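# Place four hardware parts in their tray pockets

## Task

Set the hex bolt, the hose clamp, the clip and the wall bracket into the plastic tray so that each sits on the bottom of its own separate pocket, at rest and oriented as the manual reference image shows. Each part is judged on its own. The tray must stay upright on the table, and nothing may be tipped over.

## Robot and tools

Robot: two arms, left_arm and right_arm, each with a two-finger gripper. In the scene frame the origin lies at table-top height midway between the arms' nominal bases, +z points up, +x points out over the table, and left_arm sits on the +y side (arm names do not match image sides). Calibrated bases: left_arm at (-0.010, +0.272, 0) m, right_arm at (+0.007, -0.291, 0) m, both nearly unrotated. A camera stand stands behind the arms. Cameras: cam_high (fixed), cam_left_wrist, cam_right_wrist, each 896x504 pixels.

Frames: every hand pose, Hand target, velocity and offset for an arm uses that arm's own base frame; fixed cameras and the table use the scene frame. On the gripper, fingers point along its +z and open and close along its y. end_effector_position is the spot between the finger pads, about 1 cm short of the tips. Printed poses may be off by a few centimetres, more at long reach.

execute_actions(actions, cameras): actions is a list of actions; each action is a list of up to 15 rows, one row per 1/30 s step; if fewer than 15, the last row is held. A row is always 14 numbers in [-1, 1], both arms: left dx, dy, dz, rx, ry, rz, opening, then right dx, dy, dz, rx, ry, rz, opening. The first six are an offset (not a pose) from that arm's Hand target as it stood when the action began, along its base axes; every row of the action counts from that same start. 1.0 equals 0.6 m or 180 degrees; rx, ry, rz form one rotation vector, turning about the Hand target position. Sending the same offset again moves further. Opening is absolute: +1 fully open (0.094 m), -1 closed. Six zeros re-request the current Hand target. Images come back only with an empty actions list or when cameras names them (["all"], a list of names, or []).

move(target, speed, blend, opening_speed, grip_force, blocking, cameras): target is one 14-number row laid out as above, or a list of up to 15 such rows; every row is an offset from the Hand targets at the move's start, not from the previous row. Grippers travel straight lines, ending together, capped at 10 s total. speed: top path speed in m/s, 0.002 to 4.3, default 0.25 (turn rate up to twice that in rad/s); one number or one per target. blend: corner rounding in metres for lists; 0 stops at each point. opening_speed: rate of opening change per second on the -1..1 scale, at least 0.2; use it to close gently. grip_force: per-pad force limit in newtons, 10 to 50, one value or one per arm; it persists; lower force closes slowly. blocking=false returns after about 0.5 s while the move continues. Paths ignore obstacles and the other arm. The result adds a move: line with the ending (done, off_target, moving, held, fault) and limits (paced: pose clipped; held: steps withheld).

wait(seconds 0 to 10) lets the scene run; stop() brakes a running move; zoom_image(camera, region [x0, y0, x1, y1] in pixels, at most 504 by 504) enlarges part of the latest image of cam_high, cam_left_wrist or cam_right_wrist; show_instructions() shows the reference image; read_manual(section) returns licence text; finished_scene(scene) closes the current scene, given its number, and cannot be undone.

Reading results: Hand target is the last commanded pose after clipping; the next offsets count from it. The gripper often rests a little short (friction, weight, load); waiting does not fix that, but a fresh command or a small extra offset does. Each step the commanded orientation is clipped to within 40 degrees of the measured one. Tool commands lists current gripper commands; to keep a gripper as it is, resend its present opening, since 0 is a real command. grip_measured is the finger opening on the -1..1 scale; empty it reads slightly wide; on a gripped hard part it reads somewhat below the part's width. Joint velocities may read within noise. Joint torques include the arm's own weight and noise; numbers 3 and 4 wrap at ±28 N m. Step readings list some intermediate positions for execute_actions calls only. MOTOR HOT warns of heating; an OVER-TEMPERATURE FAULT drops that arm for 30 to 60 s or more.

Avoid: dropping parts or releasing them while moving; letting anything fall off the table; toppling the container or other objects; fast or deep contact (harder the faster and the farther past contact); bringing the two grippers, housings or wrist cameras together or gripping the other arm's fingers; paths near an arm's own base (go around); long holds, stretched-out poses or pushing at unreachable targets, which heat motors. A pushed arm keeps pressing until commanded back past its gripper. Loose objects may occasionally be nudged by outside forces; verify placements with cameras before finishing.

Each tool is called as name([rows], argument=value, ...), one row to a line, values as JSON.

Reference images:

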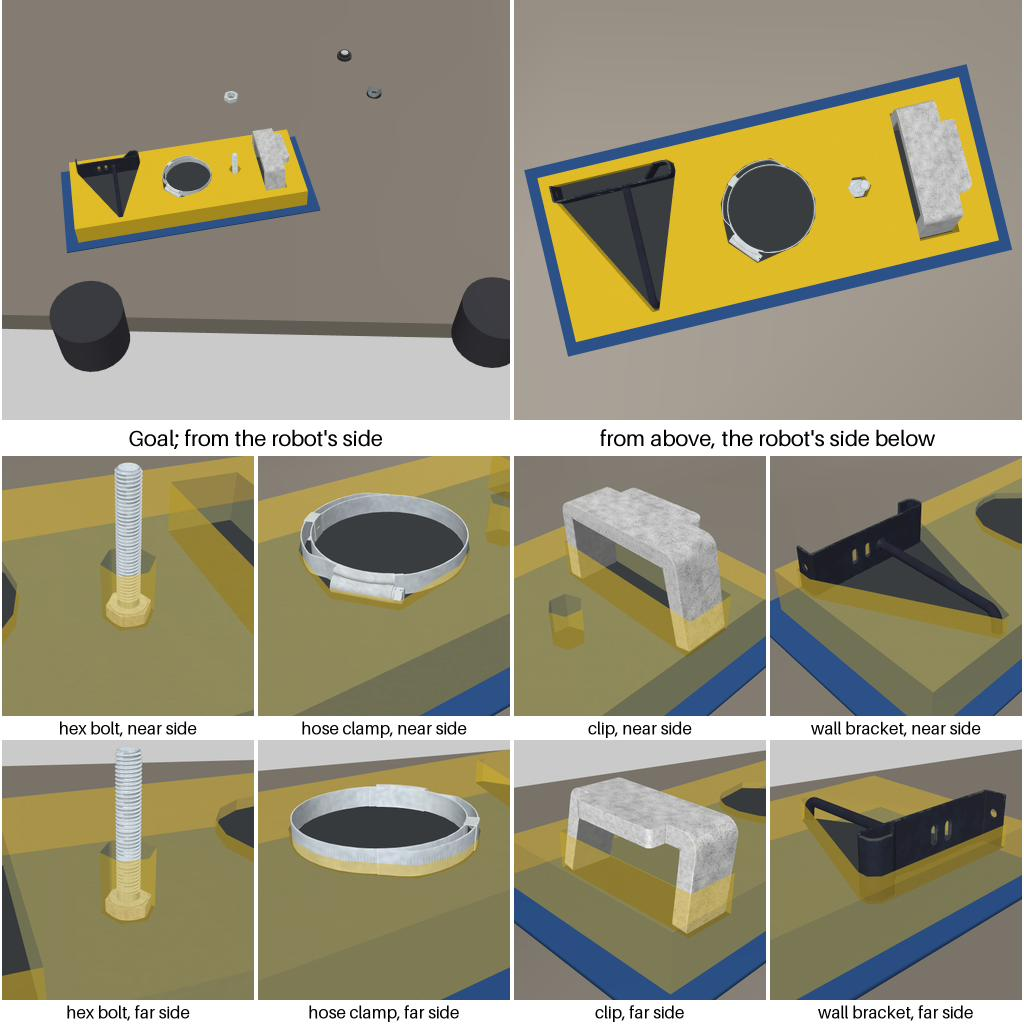

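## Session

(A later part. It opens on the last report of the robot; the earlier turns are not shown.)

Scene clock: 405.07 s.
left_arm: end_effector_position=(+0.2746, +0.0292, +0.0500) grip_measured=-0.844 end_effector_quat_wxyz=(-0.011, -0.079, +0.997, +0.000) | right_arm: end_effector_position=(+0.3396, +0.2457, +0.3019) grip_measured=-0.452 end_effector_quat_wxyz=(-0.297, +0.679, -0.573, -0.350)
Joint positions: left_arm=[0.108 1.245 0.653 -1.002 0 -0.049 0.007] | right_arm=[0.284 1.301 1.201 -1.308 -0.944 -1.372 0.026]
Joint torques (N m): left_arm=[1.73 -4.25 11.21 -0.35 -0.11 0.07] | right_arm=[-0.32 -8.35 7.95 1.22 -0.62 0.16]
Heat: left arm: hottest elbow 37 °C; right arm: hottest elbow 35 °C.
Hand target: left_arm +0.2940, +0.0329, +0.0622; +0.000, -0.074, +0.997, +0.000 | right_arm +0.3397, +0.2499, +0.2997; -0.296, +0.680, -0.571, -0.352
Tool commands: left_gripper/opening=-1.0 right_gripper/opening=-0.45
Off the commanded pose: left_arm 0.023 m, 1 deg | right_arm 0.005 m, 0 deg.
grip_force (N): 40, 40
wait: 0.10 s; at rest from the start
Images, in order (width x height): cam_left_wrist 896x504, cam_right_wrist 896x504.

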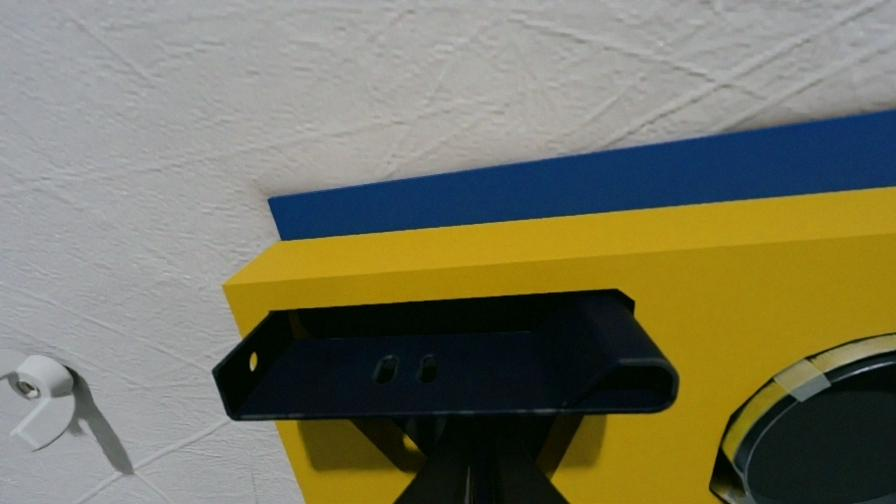

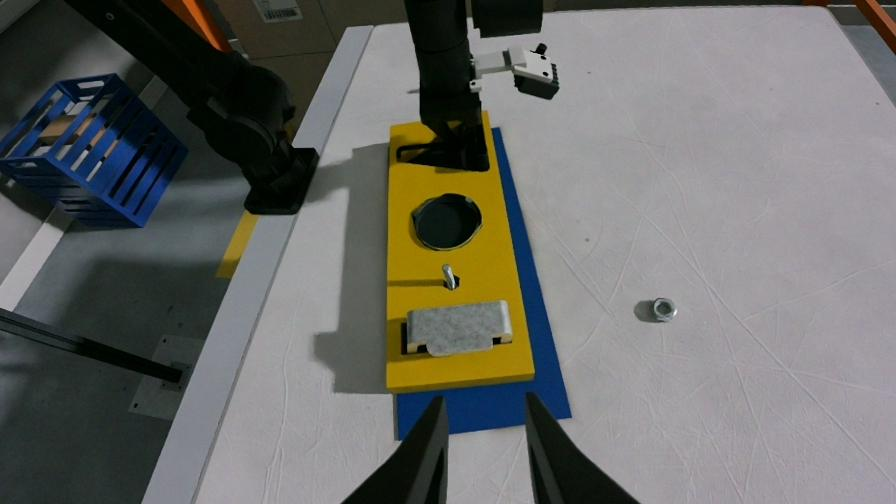

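move(target=[-0.035, -0.004, -0.037, 0, 0, 0, -1, 0, 0, 0, 0, 0, 0, -0.45], speed=0.08, cameras=["cam_left_wrist", "cam_right_wrist"])

zoom_image(camera="cam_right_wrist", region=[385, 120, 501, 180])

Scene clock: 408.17 s.
left_arm: end_effector_position=(+0.2753, +0.0293, +0.0454) grip_measured=-0.844 end_effector_quat_wxyz=(-0.004, -0.079, +0.997, +0.000) | right_arm: end_effector_position=(+0.3396, +0.2457, +0.3019) grip_measured=-0.452 end_effector_quat_wxyz=(-0.297, +0.679, -0.573, -0.350)
Joint positions: left_arm=[0.108 1.245 0.638 -0.972 0 -0.049 0.007] | right_arm=[0.284 1.301 1.201 -1.308 -0.944 -1.372 0.026]
Joint torques (N m): left_arm=[1.2 -5.54 5.72 1.03 -0.13 0.09] | right_arm=[-0.38 -8.35 7.94 1.24 -0.62 0.16]
Heat: left arm: hottest elbow 37 °C; right arm: hottest elbow 35 °C.
Hand target: left_arm +0.2730, +0.0305, +0.0400; +0.000, -0.074, +0.997, +0.000 | right_arm +0.3397, +0.2499, +0.2997; -0.296, +0.680, -0.571, -0.352
Off the commanded pose: left_arm 0.006 m, 1 deg | right_arm 0.005 m, 0 deg.
grip_force (N): 40, 40
move: done
Images, in order (width x height): cam_left_wrist 896x504, cam_right_wrist 896x504.

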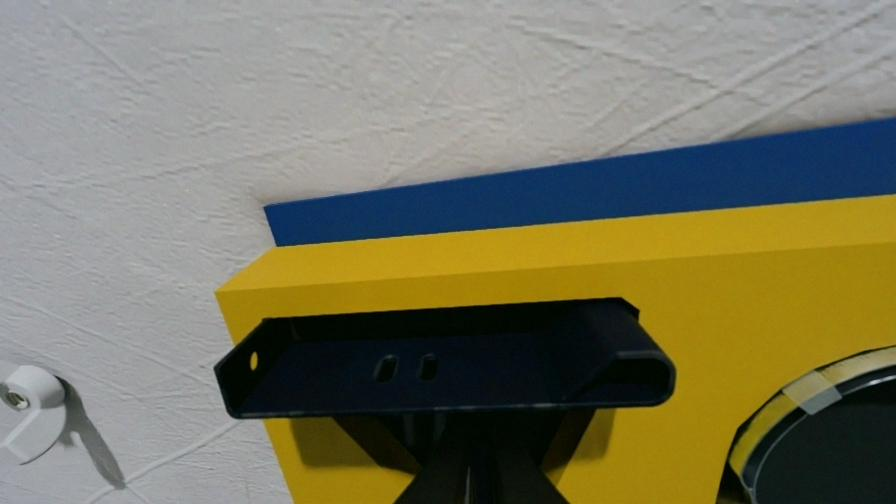

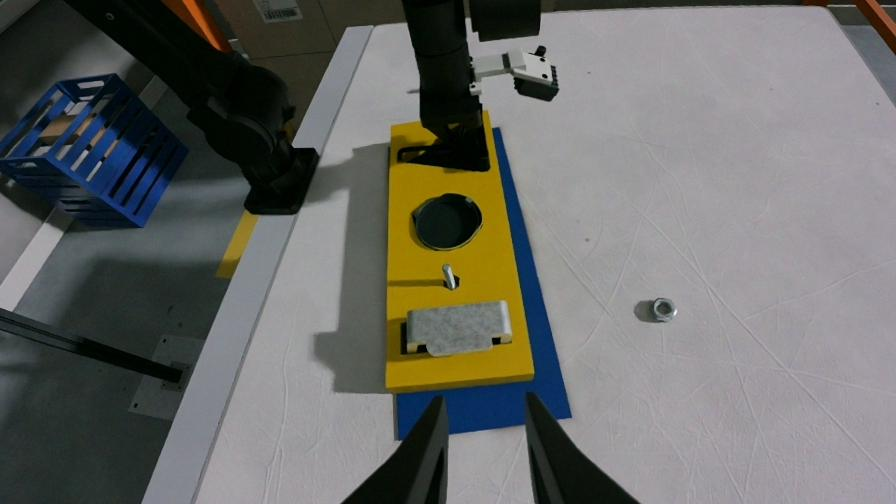

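Scaled by 4.345 from the camera's 896x504 image, which has a finer 1280x720 frame.

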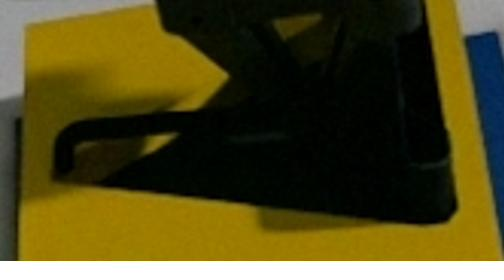

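move(target=[0, 0, -0.01, 0, 0, 0, -1, 0, 0, 0, 0, 0, 0, -0.45], speed=0.08, cameras=["cam_right_wrist"])

zoom_image(camera="cam_right_wrist", region=[385, 120, 501, 180])

Scene clock: 409.17 s.
left_arm: end_effector_position=(+0.2754, +0.0293, +0.0424) grip_measured=-0.844 end_effector_quat_wxyz=(+0.001, -0.079, +0.997, +0.000) | right_arm: end_effector_position=(+0.3396, +0.2457, +0.3019) grip_measured=-0.452 end_effector_quat_wxyz=(-0.297, +0.679, -0.573, -0.350)
Joint positions: left_arm=[0.108 1.245 0.629 -0.953 0 -0.049 0.007] | right_arm=[0.284 1.301 1.201 -1.308 -0.944 -1.372 0.026]
Joint torques (N m): left_arm=[1.61 -4.48 5.7 1.17 -0.1 0.08] | right_arm=[-0.38 -8.29 7.94 1.21 -0.62 0.16]
Heat: left arm: hottest elbow 37 °C; right arm: hottest elbow 35 °C.
Hand target: left_arm +0.2729, +0.0304, +0.0339; +0.000, -0.074, +0.997, +0.000 | right_arm +0.3397, +0.2499, +0.2997; -0.296, +0.680, -0.571, -0.352
Off the commanded pose: left_arm 0.009 m, 1 deg | right_arm 0.005 m, 0 deg.
grip_force (N): 40, 40
move: done
Images, in order (width x height): cam_right_wrist 896x504.

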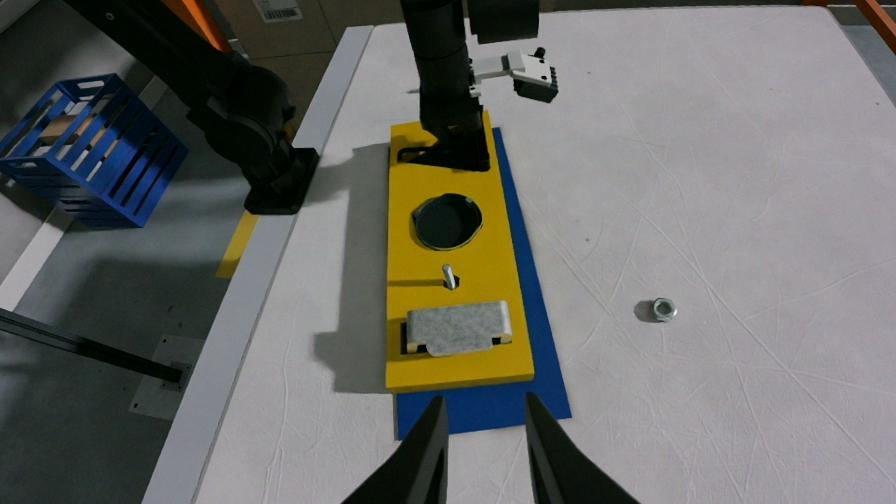

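Scaled by 4.345 from the camera's 896x504 image, which has a finer 1280x720 frame.

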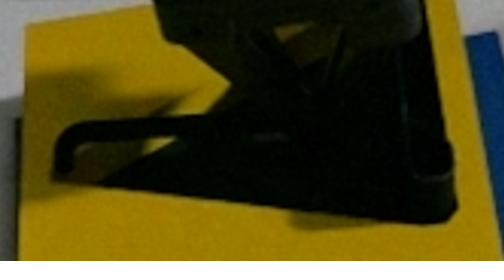

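zoom_image(camera="cam_right_wrist", region=[388, 140, 438, 170])

zoom_image(camera="cam_right_wrist", region=[460, 130, 510, 180])

Scaled by 10.080 from the camera's 896x504 image, which has a finer 1280x720 frame.

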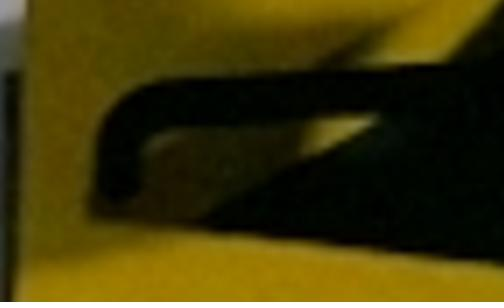

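Scaled by 10.080 from the camera's 896x504 image, which has a finer 1280x720 frame.

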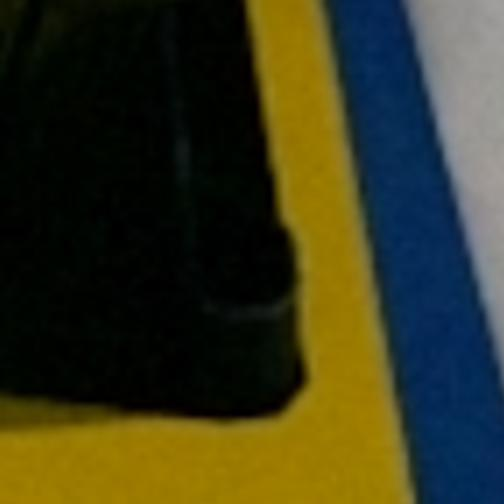

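move(target=[0, 0, -0.01, 0, 0, 0, -1, 0, 0, 0, 0, 0, 0, -0.45], speed=0.08, cameras=["cam_left_wrist", "cam_right_wrist"])

zoom_image(camera="cam_right_wrist", region=[385, 120, 501, 180])

Scene clock: 410.73 s.
left_arm: end_effector_position=(+0.2753, +0.0293, +0.0412) grip_measured=-0.844 end_effector_quat_wxyz=(+0.002, -0.079, +0.997, +0.000) | right_arm: end_effector_position=(+0.3396, +0.2457, +0.3019) grip_measured=-0.452 end_effector_quat_wxyz=(-0.297, +0.679, -0.573, -0.350)
Joint positions: left_arm=[0.108 1.245 0.625 -0.947 0 -0.049 0.007] | right_arm=[0.284 1.301 1.201 -1.308 -0.944 -1.372 0.026]
Joint torques (N m): left_arm=[1.67 -3.96 5.3 1.65 -0.1 0.1] | right_arm=[-0.32 -8.35 7.92 1.24 -0.62 0.16]
Heat: left arm: hottest elbow 37 °C; right arm: hottest elbow 35 °C.
Hand target: left_arm +0.2729, +0.0305, +0.0280; +0.000, -0.074, +0.997, +0.000 | right_arm +0.3397, +0.2499, +0.2997; -0.296, +0.680, -0.571, -0.352
Off the commanded pose: left_arm 0.014 m, 1 deg | right_arm 0.005 m, 0 deg.
grip_force (N): 40, 40
move: off_target (left_arm)
Images, in order (width x height): cam_left_wrist 896x504, cam_right_wrist 896x504.

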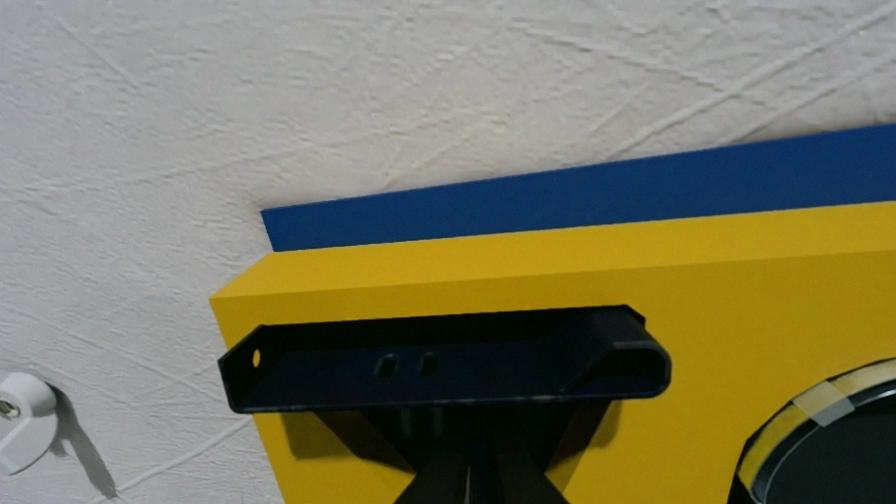

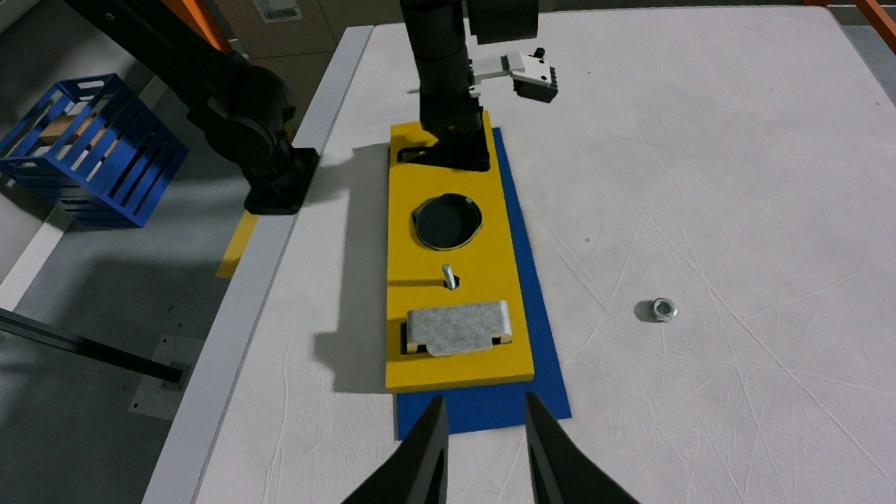

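Scaled by 4.345 from the camera's 896x504 image, which has a finer 1280x720 frame.

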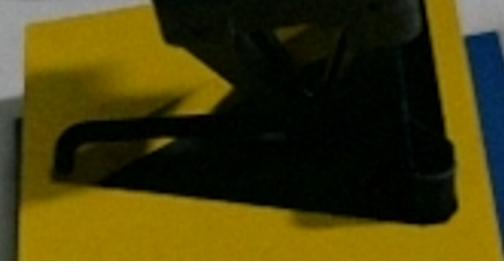

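zoom_image(camera="cam_left_wrist", region=[570, 285, 690, 405])

zoom_image(camera="cam_left_wrist", region=[200, 300, 320, 420])

zoom_image(camera="cam_right_wrist", region=[388, 140, 438, 170])

Scaled by 4.200 from the camera's 896x504 image, which has a finer 1280x720 frame.

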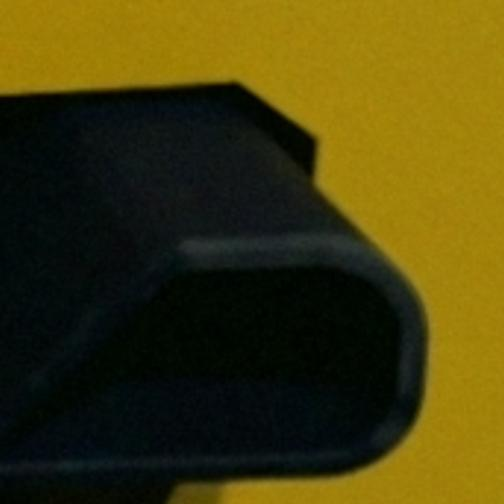

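Scaled by 4.200 from the camera's 896x504 image, which has a finer 1280x720 frame.

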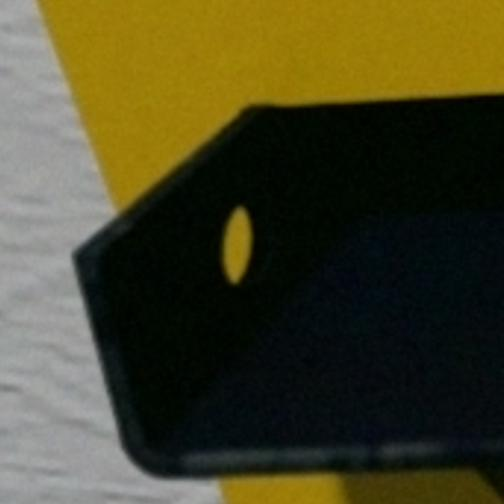

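Scaled by 10.080 from the camera's 896x504 image, which has a finer 1280x720 frame.

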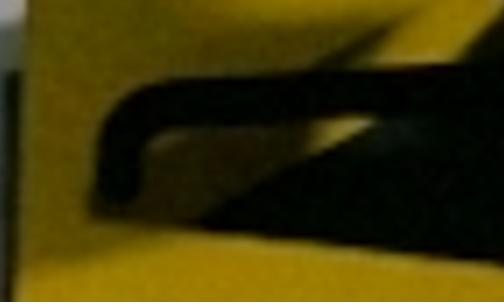

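wait(seconds=0.05, cameras=["cam_high"])

zoom_image(camera="cam_high", region=[500, 100, 700, 260])

Scene clock: 412.27 s.
left_arm: end_effector_position=(+0.2753, +0.0293, +0.0412) grip_measured=-0.844 end_effector_quat_wxyz=(+0.002, -0.079, +0.997, +0.000) | right_arm: end_effector_position=(+0.3396, +0.2457, +0.3019) grip_measured=-0.452 end_effector_quat_wxyz=(-0.297, +0.679, -0.573, -0.350)
Joint positions: left_arm=[0.108 1.245 0.625 -0.947 0 -0.049 0.007] | right_arm=[0.284 1.301 1.201 -1.308 -0.944 -1.372 0.026]
Joint torques (N m): left_arm=[1.38 -3.9 5.24 1.68 -0.11 0.07] | right_arm=[-0.32 -8.35 7.92 1.24 -0.62 0.16]
Heat: left arm: hottest elbow 37 °C; right arm: hottest elbow 35 °C.
Hand target: left_arm +0.2729, +0.0305, +0.0280; +0.000, -0.074, +0.997, +0.000 | right_arm +0.3397, +0.2499, +0.2997; -0.296, +0.680, -0.571, -0.352
Tool commands: left_gripper/opening=-1.0 right_gripper/opening=-0.45
Off the commanded pose: left_arm 0.014 m, 1 deg | right_arm 0.005 m, 0 deg.
grip_force (N): 40, 40
wait: 0.07 s; at rest from the start
Images, in order (width x height): cam_high 896x504.

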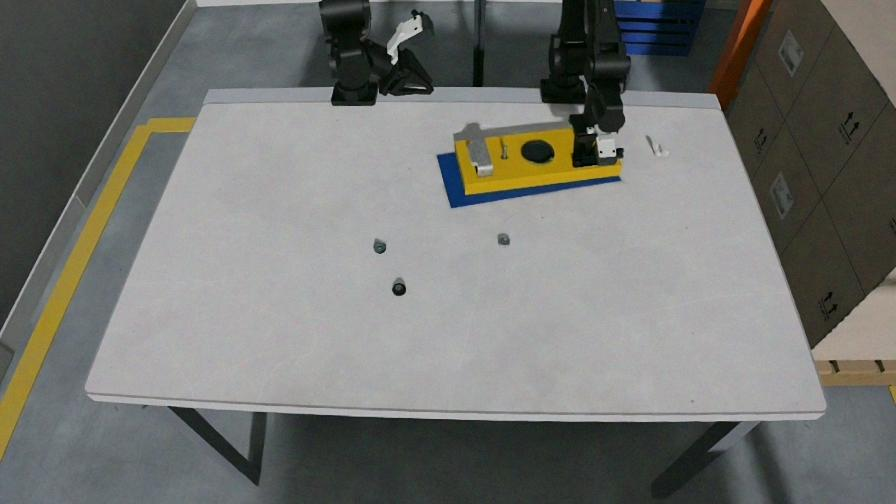

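Scaled by 2.520 from the camera's 896x504 image, which has a finer 1280x720 frame.

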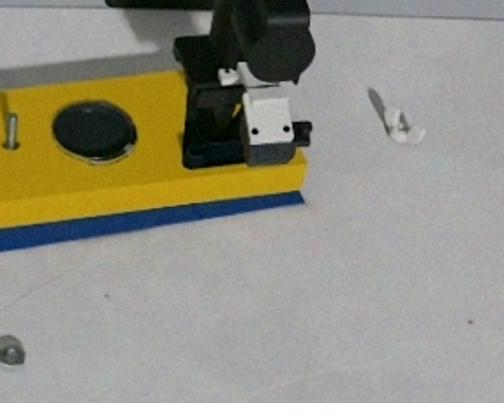

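move(target=[0.0302, -0.0063, 0.05, 0, 0, 0, -1, 0, 0, 0, 0, 0, 0, -0.45], speed=0.08, cameras=["cam_left_wrist"])

zoom_image(camera="cam_left_wrist", region=[200, 280, 340, 420])

zoom_image(camera="cam_left_wrist", region=[560, 280, 700, 420])

Scene clock: 413.93 s.
left_arm: end_effector_position=(+0.2722, +0.0285, +0.0458) grip_measured=-0.844 end_effector_quat_wxyz=(-0.011, -0.078, +0.997, +0.000) | right_arm: end_effector_position=(+0.3396, +0.2457, +0.3019) grip_measured=-0.452 end_effector_quat_wxyz=(-0.297, +0.679, -0.573, -0.350)
Joint positions: left_arm=[0.106 1.245 0.639 -0.987 0 -0.049 0.007] | right_arm=[0.284 1.301 1.201 -1.308 -0.944 -1.372 0.026]
Joint torques (N m): left_arm=[-0.26 -4.66 10.89 -0.4 -0.13 -0.09] | right_arm=[-0.38 -8.41 7.91 1.22 -0.62 0.16]
Heat: left arm: hottest elbow 37 °C; right arm: hottest elbow 35 °C.
Hand target: left_arm +0.2910, +0.0266, +0.0580; +0.000, -0.073, +0.997, +0.000 | right_arm +0.3397, +0.2499, +0.2997; -0.296, +0.680, -0.571, -0.352
Off the commanded pose: left_arm 0.023 m, 1 deg | right_arm 0.005 m, 0 deg.
grip_force (N): 40, 40
move: off_target (left_arm)
Images, in order (width x height): cam_left_wrist 896x504.

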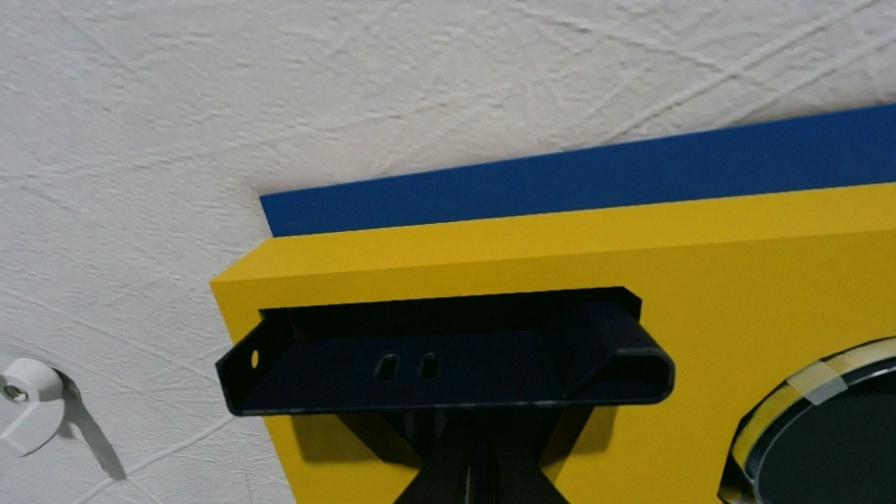

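Scaled by 3.600 from the camera's 896x504 image, which has a finer 1280x720 frame.

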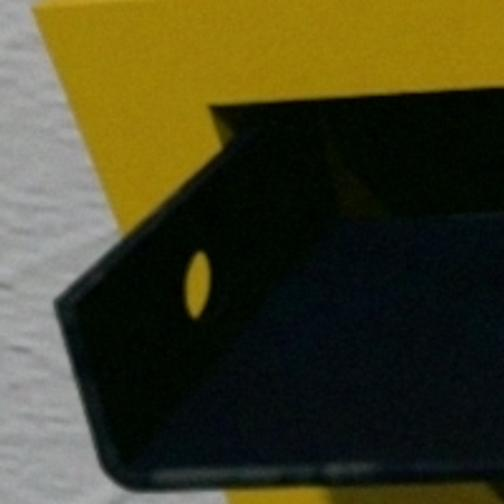

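Scaled by 3.600 from the camera's 896x504 image, which has a finer 1280x720 frame.

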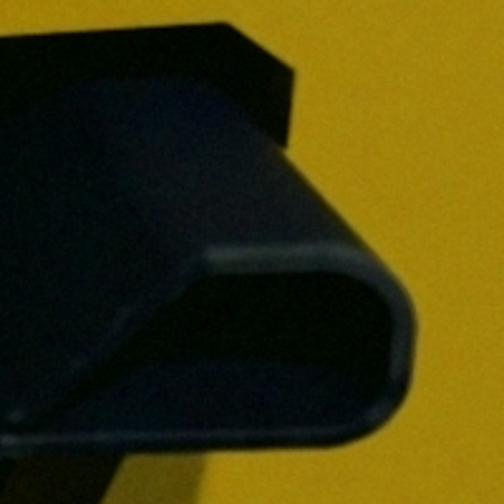

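move(target=[0.0075, 0.0007, 0.003, 0, 0, 0, -1, 0, 0, 0, 0, 0, 0, -0.45], speed=0.08, cameras=["cam_left_wrist"])

zoom_image(camera="cam_left_wrist", region=[200, 280, 340, 420])

zoom_image(camera="cam_left_wrist", region=[560, 280, 700, 420])

Scene clock: 415.87 s.
left_arm: end_effector_position=(+0.2757, +0.0289, +0.0477) grip_measured=-0.844 end_effector_quat_wxyz=(-0.011, -0.078, +0.997, +0.000) | right_arm: end_effector_position=(+0.3396, +0.2457, +0.3019) grip_measured=-0.452 end_effector_quat_wxyz=(-0.297, +0.679, -0.573, -0.350)
Joint positions: left_arm=[0.106 1.252 0.652 -0.993 0 -0.049 0.007] | right_arm=[0.284 1.301 1.201 -1.308 -0.944 -1.372 0.026]
Joint torques (N m): left_arm=[0.09 -4.95 11.07 -0.31 -0.11 -0.11] | right_arm=[-0.38 -8.29 7.94 1.22 -0.63 0.16]
Heat: left arm: hottest elbow 37 °C; right arm: hottest elbow 35 °C.
Hand target: left_arm +0.2956, +0.0271, +0.0598; +0.000, -0.073, +0.997, +0.000 | right_arm +0.3397, +0.2499, +0.2997; -0.296, +0.680, -0.571, -0.352
Off the commanded pose: left_arm 0.023 m, 1 deg | right_arm 0.005 m, 0 deg.
grip_force (N): 40, 40
move: off_target (left_arm)
Images, in order (width x height): cam_left_wrist 896x504.

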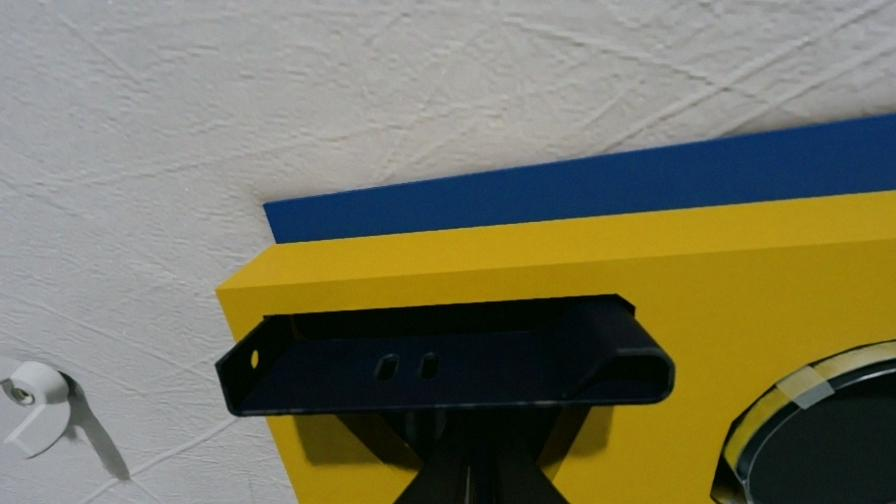

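Scaled by 3.600 from the camera's 896x504 image, which has a finer 1280x720 frame.

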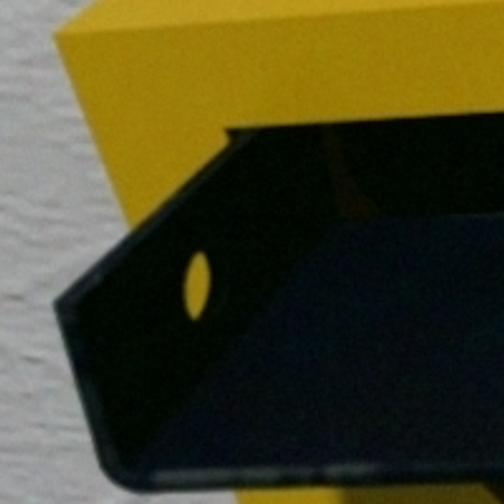

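Scaled by 3.600 from the camera's 896x504 image, which has a finer 1280x720 frame.

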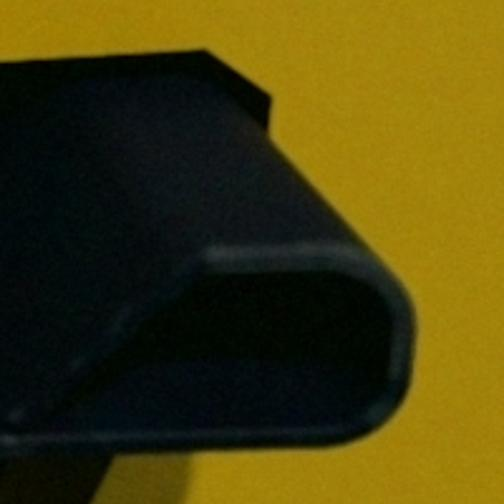

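wait(seconds=0.05, cameras=["cam_right_wrist"])

zoom_image(camera="cam_right_wrist", region=[388, 140, 438, 170])

zoom_image(camera="cam_right_wrist", region=[385, 120, 501, 180])

Scene clock: 417.03 s.
left_arm: end_effector_position=(+0.2757, +0.0289, +0.0477) grip_measured=-0.844 end_effector_quat_wxyz=(-0.011, -0.078, +0.997, +0.000) | right_arm: end_effector_position=(+0.3396, +0.2457, +0.3019) grip_measured=-0.452 end_effector_quat_wxyz=(-0.297, +0.679, -0.573, -0.350)
Joint positions: left_arm=[0.106 1.252 0.652 -0.993 0 -0.049 0.007] | right_arm=[0.284 1.301 1.201 -1.308 -0.944 -1.372 0.026]
Joint torques (N m): left_arm=[-0.03 -4.48 11.06 -0.35 -0.1 -0.1] | right_arm=[-0.38 -8.29 7.94 1.22 -0.63 0.16]
Heat: left arm: hottest elbow 37 °C; right arm: hottest elbow 35 °C.
Hand target: left_arm +0.2956, +0.0271, +0.0598; +0.000, -0.073, +0.997, +0.000 | right_arm +0.3397, +0.2499, +0.2997; -0.296, +0.680, -0.571, -0.352
Tool commands: left_gripper/opening=-1.0 right_gripper/opening=-0.45
Off the commanded pose: left_arm 0.023 m, 1 deg | right_arm 0.005 m, 0 deg.
grip_force (N): 40, 40
wait: 0.07 s; at rest from the start
Images, in order (width x height): cam_right_wrist 896x504.

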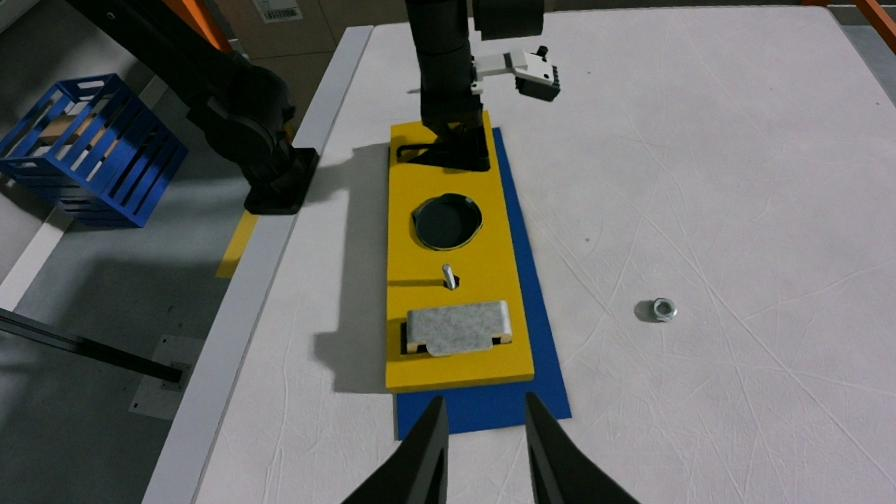

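Scaled by 10.080 from the camera's 896x504 image, which has a finer 1280x720 frame.

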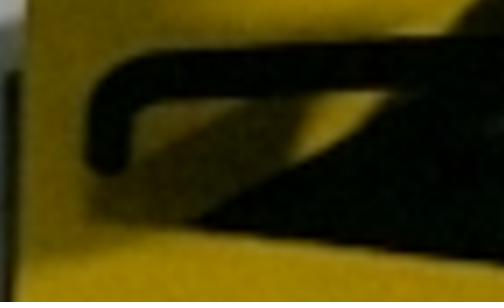

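Scaled by 4.345 from the camera's 896x504 image, which has a finer 1280x720 frame.

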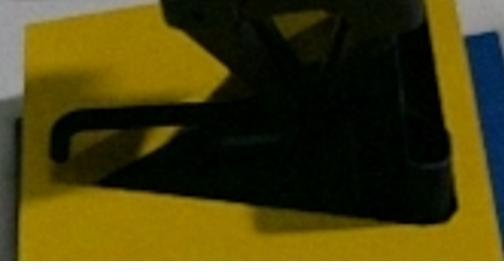

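move([
  [-0.0372, -0.0034, -0.0447, 0, 0, 0, -1, 0, 0, 0, 0, 0, 0, -0.45],
  [-0.0372, -0.0034, -0.0447, 0, 0, 0, -0.7, 0, 0, 0, 0, 0, 0, -0.45],
], speed=0.08, opening_speed=0.5, cameras=["cam_left_wrist", "cam_right_wrist"])

zoom_image(camera="cam_right_wrist", region=[385, 120, 501, 180])

Scene clock: 420.77 s.
left_arm: end_effector_position=(+0.2753, +0.0288, +0.0383) grip_measured=-0.703 end_effector_quat_wxyz=(+0.001, -0.078, +0.997, +0.000) | right_arm: end_effector_position=(+0.3396, +0.2457, +0.3019) grip_measured=-0.452 end_effector_quat_wxyz=(-0.297, +0.679, -0.573, -0.350)
Joint positions: left_arm=[0.106 1.252 0.622 -0.938 0.001 -0.049 0.014] | right_arm=[0.284 1.301 1.201 -1.308 -0.944 -1.372 0.026]
Joint torques (N m): left_arm=[0.09 -5.01 5.93 0.85 -0.12 -0.09] | right_arm=[-0.32 -8.29 7.94 1.21 -0.63 0.16]
Heat: left arm: hottest elbow 38 °C; right arm: hottest elbow 35 °C.
Hand target: left_arm +0.2732, +0.0250, +0.0330; +0.000, -0.074, +0.997, +0.000 | right_arm +0.3397, +0.2499, +0.2997; -0.296, +0.680, -0.571, -0.352
Off the commanded pose: left_arm 0.007 m, 1 deg | right_arm 0.005 m, 0 deg.
grip_force (N): 40, 40
move: done
Images, in order (width x height): cam_left_wrist 896x504, cam_right_wrist 896x504.

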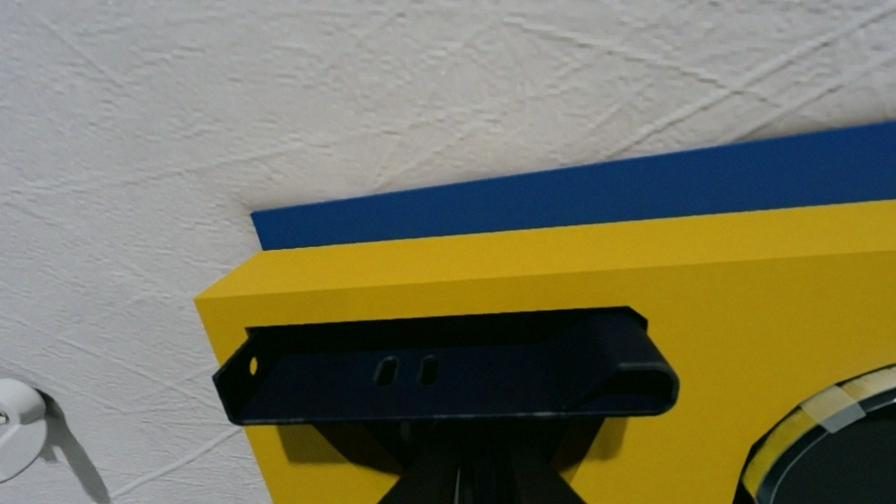

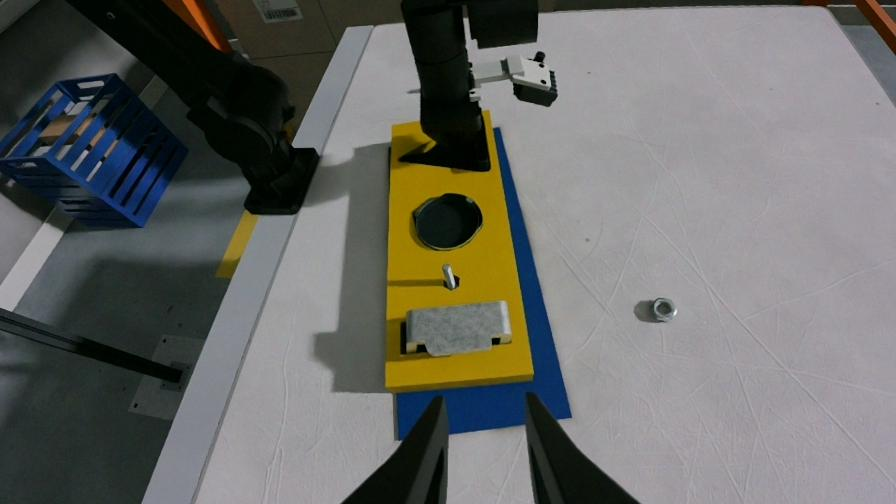

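Scaled by 4.345 from the camera's 896x504 image, which has a finer 1280x720 frame.

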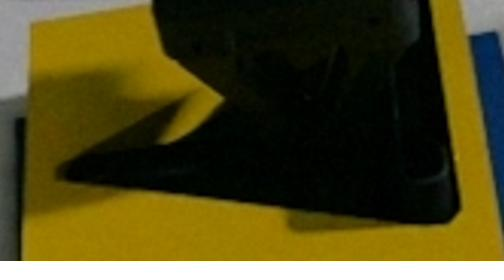

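move([
  [0, 0, 0, 0, 0, 0, -0.5, 0, 0, 0, 0, 0, 0, -0.45],
  [0.030, 0.003, 0.03, 0, 0, 0, -0.5, 0, 0, 0, 0, 0, 0, -0.45],
  [0.033, 0.003, 0.12, 0, 0, 0, -0.5, 0, 0, 0, 0, 0, 0, -0.45],
], speed=[0.1, 0.1, 0.2], opening_speed=1, blend=[0, 0.01, 0], cameras=["cam_left_wrist", "cam_right_wrist"])

zoom_image(camera="cam_right_wrist", region=[385, 110, 501, 180])

Scene clock: 423.17 s.
left_arm: end_effector_position=(+0.2775, +0.0290, +0.0892) grip_measured=-0.502 end_effector_quat_wxyz=(-0.016, -0.078, +0.997, -0.001) | right_arm: end_effector_position=(+0.3396, +0.2457, +0.3019) grip_measured=-0.452 end_effector_quat_wxyz=(-0.297, +0.679, -0.573, -0.350)
Joint positions: left_arm=[0.106 1.192 0.73 -1.14 0.001 -0.049 0.023] | right_arm=[0.284 1.301 1.201 -1.308 -0.944 -1.372 0.026]
Joint torques (N m): left_arm=[-0.15 -5.42 11.04 -0.27 -0.09 -0.11] | right_arm=[-0.38 -8.29 7.92 1.21 -0.62 0.16]
Heat: left arm: hottest elbow 38 °C; right arm: hottest elbow 35 °C.
Hand target: left_arm +0.2931, +0.0268, +0.1051; +0.000, -0.074, +0.997, +0.000 | right_arm +0.3397, +0.2499, +0.2997; -0.296, +0.680, -0.571, -0.352
Off the commanded pose: left_arm 0.022 m, 2 deg | right_arm 0.005 m, 0 deg.
grip_force (N): 40, 40
move: off_target (left_arm)
Images, in order (width x height): cam_left_wrist 896x504, cam_right_wrist 896x504.

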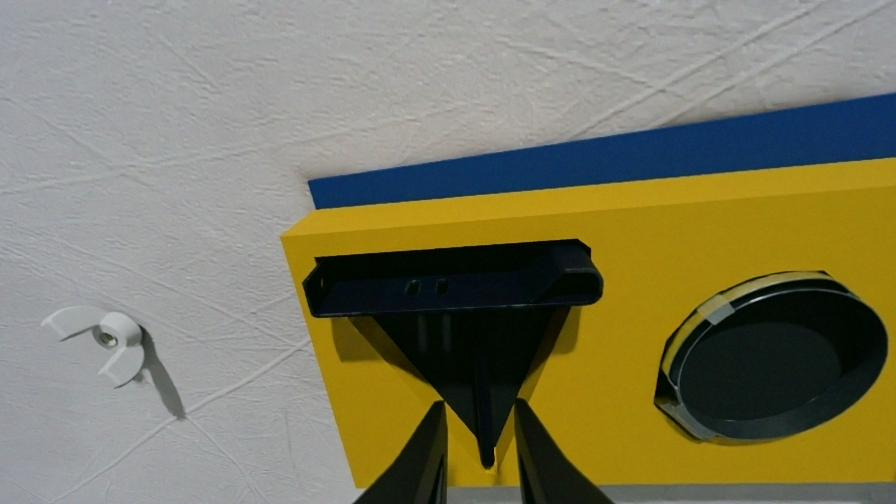

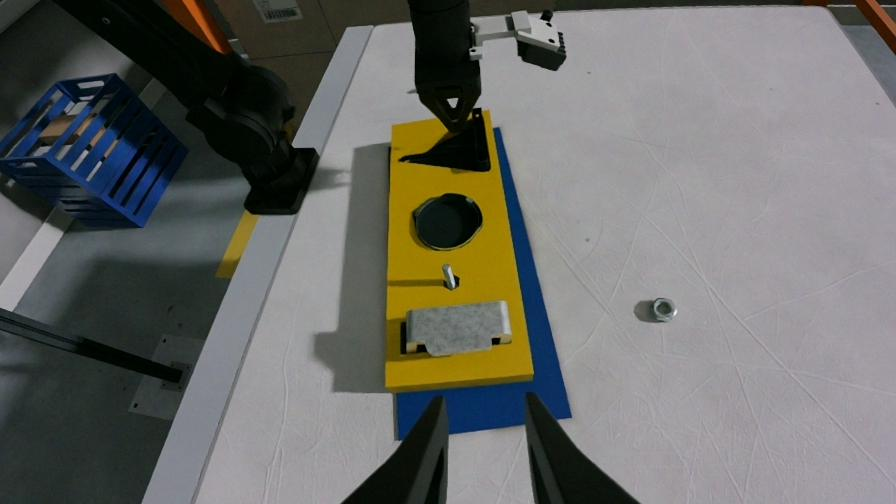

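Scaled by 4.345 from the camera's 896x504 image, which has a finer 1280x720 frame.

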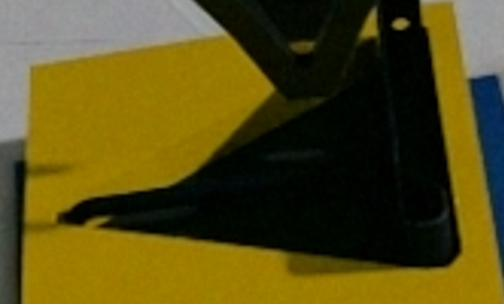

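zoom_image(camera="cam_left_wrist", region=[430, 400, 550, 500])

zoom_image(camera="cam_left_wrist", region=[290, 220, 620, 480])

zoom_image(camera="cam_right_wrist", region=[388, 140, 438, 170])

Scaled by 4.200 from the camera's 896x504 image, which has a finer 1280x720 frame.

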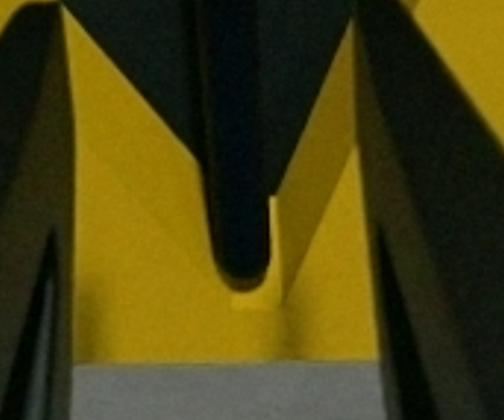

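Scaled by 1.527 from the camera's 896x504 image, which has a finer 1280x720 frame.

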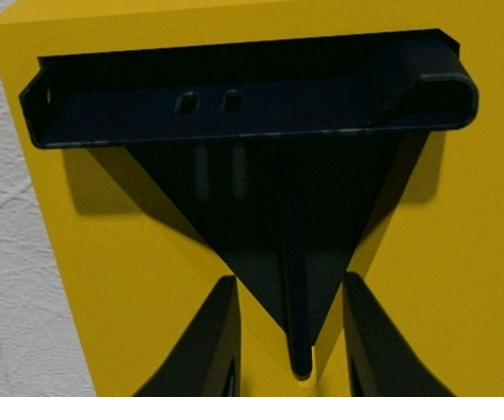

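Scaled by 10.080 from the camera's 896x504 image, which has a finer 1280x720 frame.

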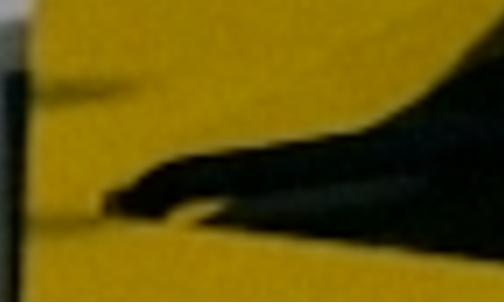

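show_instructions()

zoom_image(camera="cam_right_wrist", region=[455, 100, 511, 180])

Reference images for this scene: manual.

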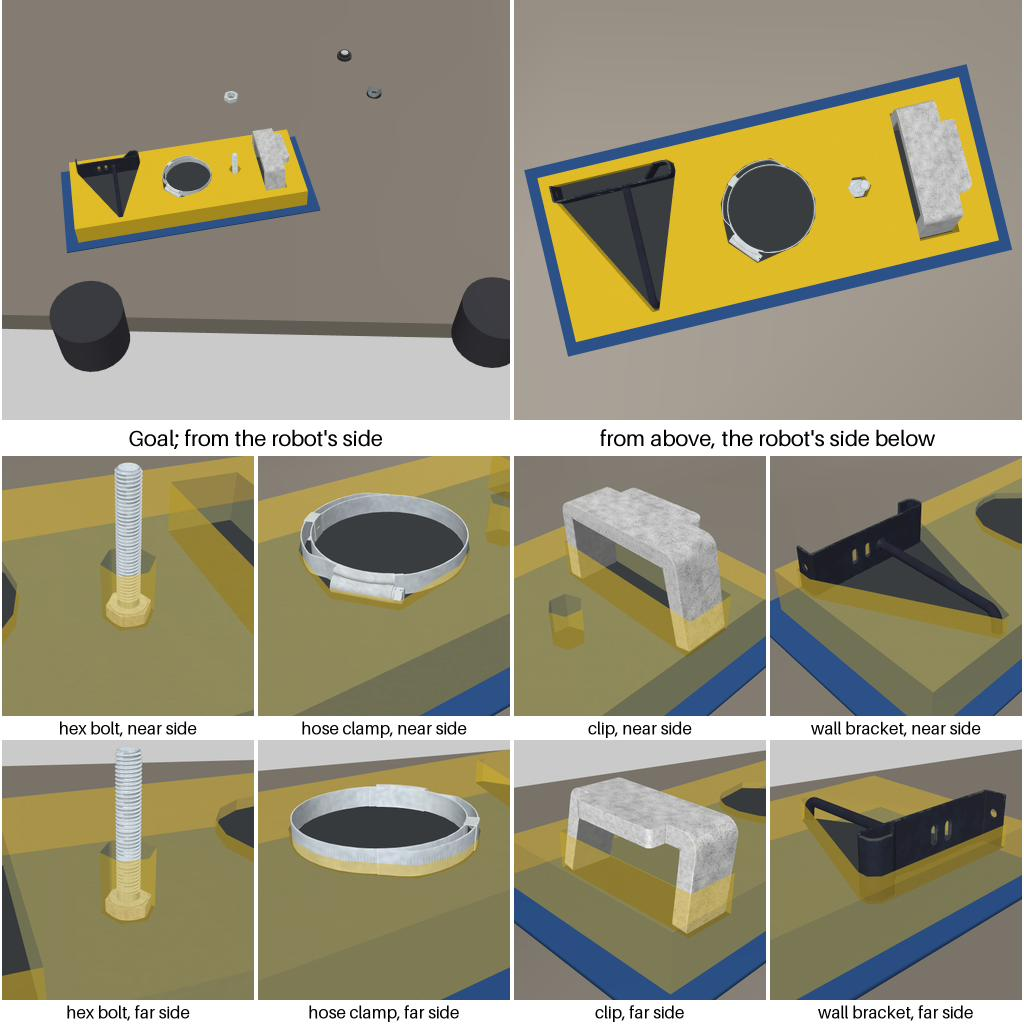

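Scaled by 6.300 from the camera's 896x504 image, which has a finer 1280x720 frame.

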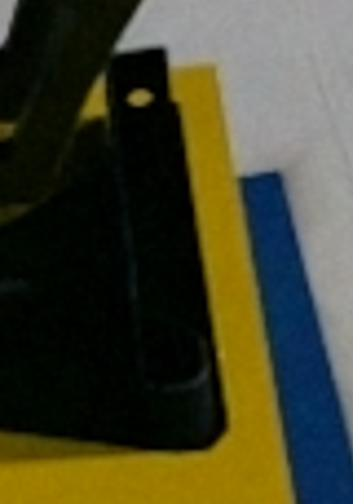

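finished_scene(scene=1)

The scene is finished: the task was done.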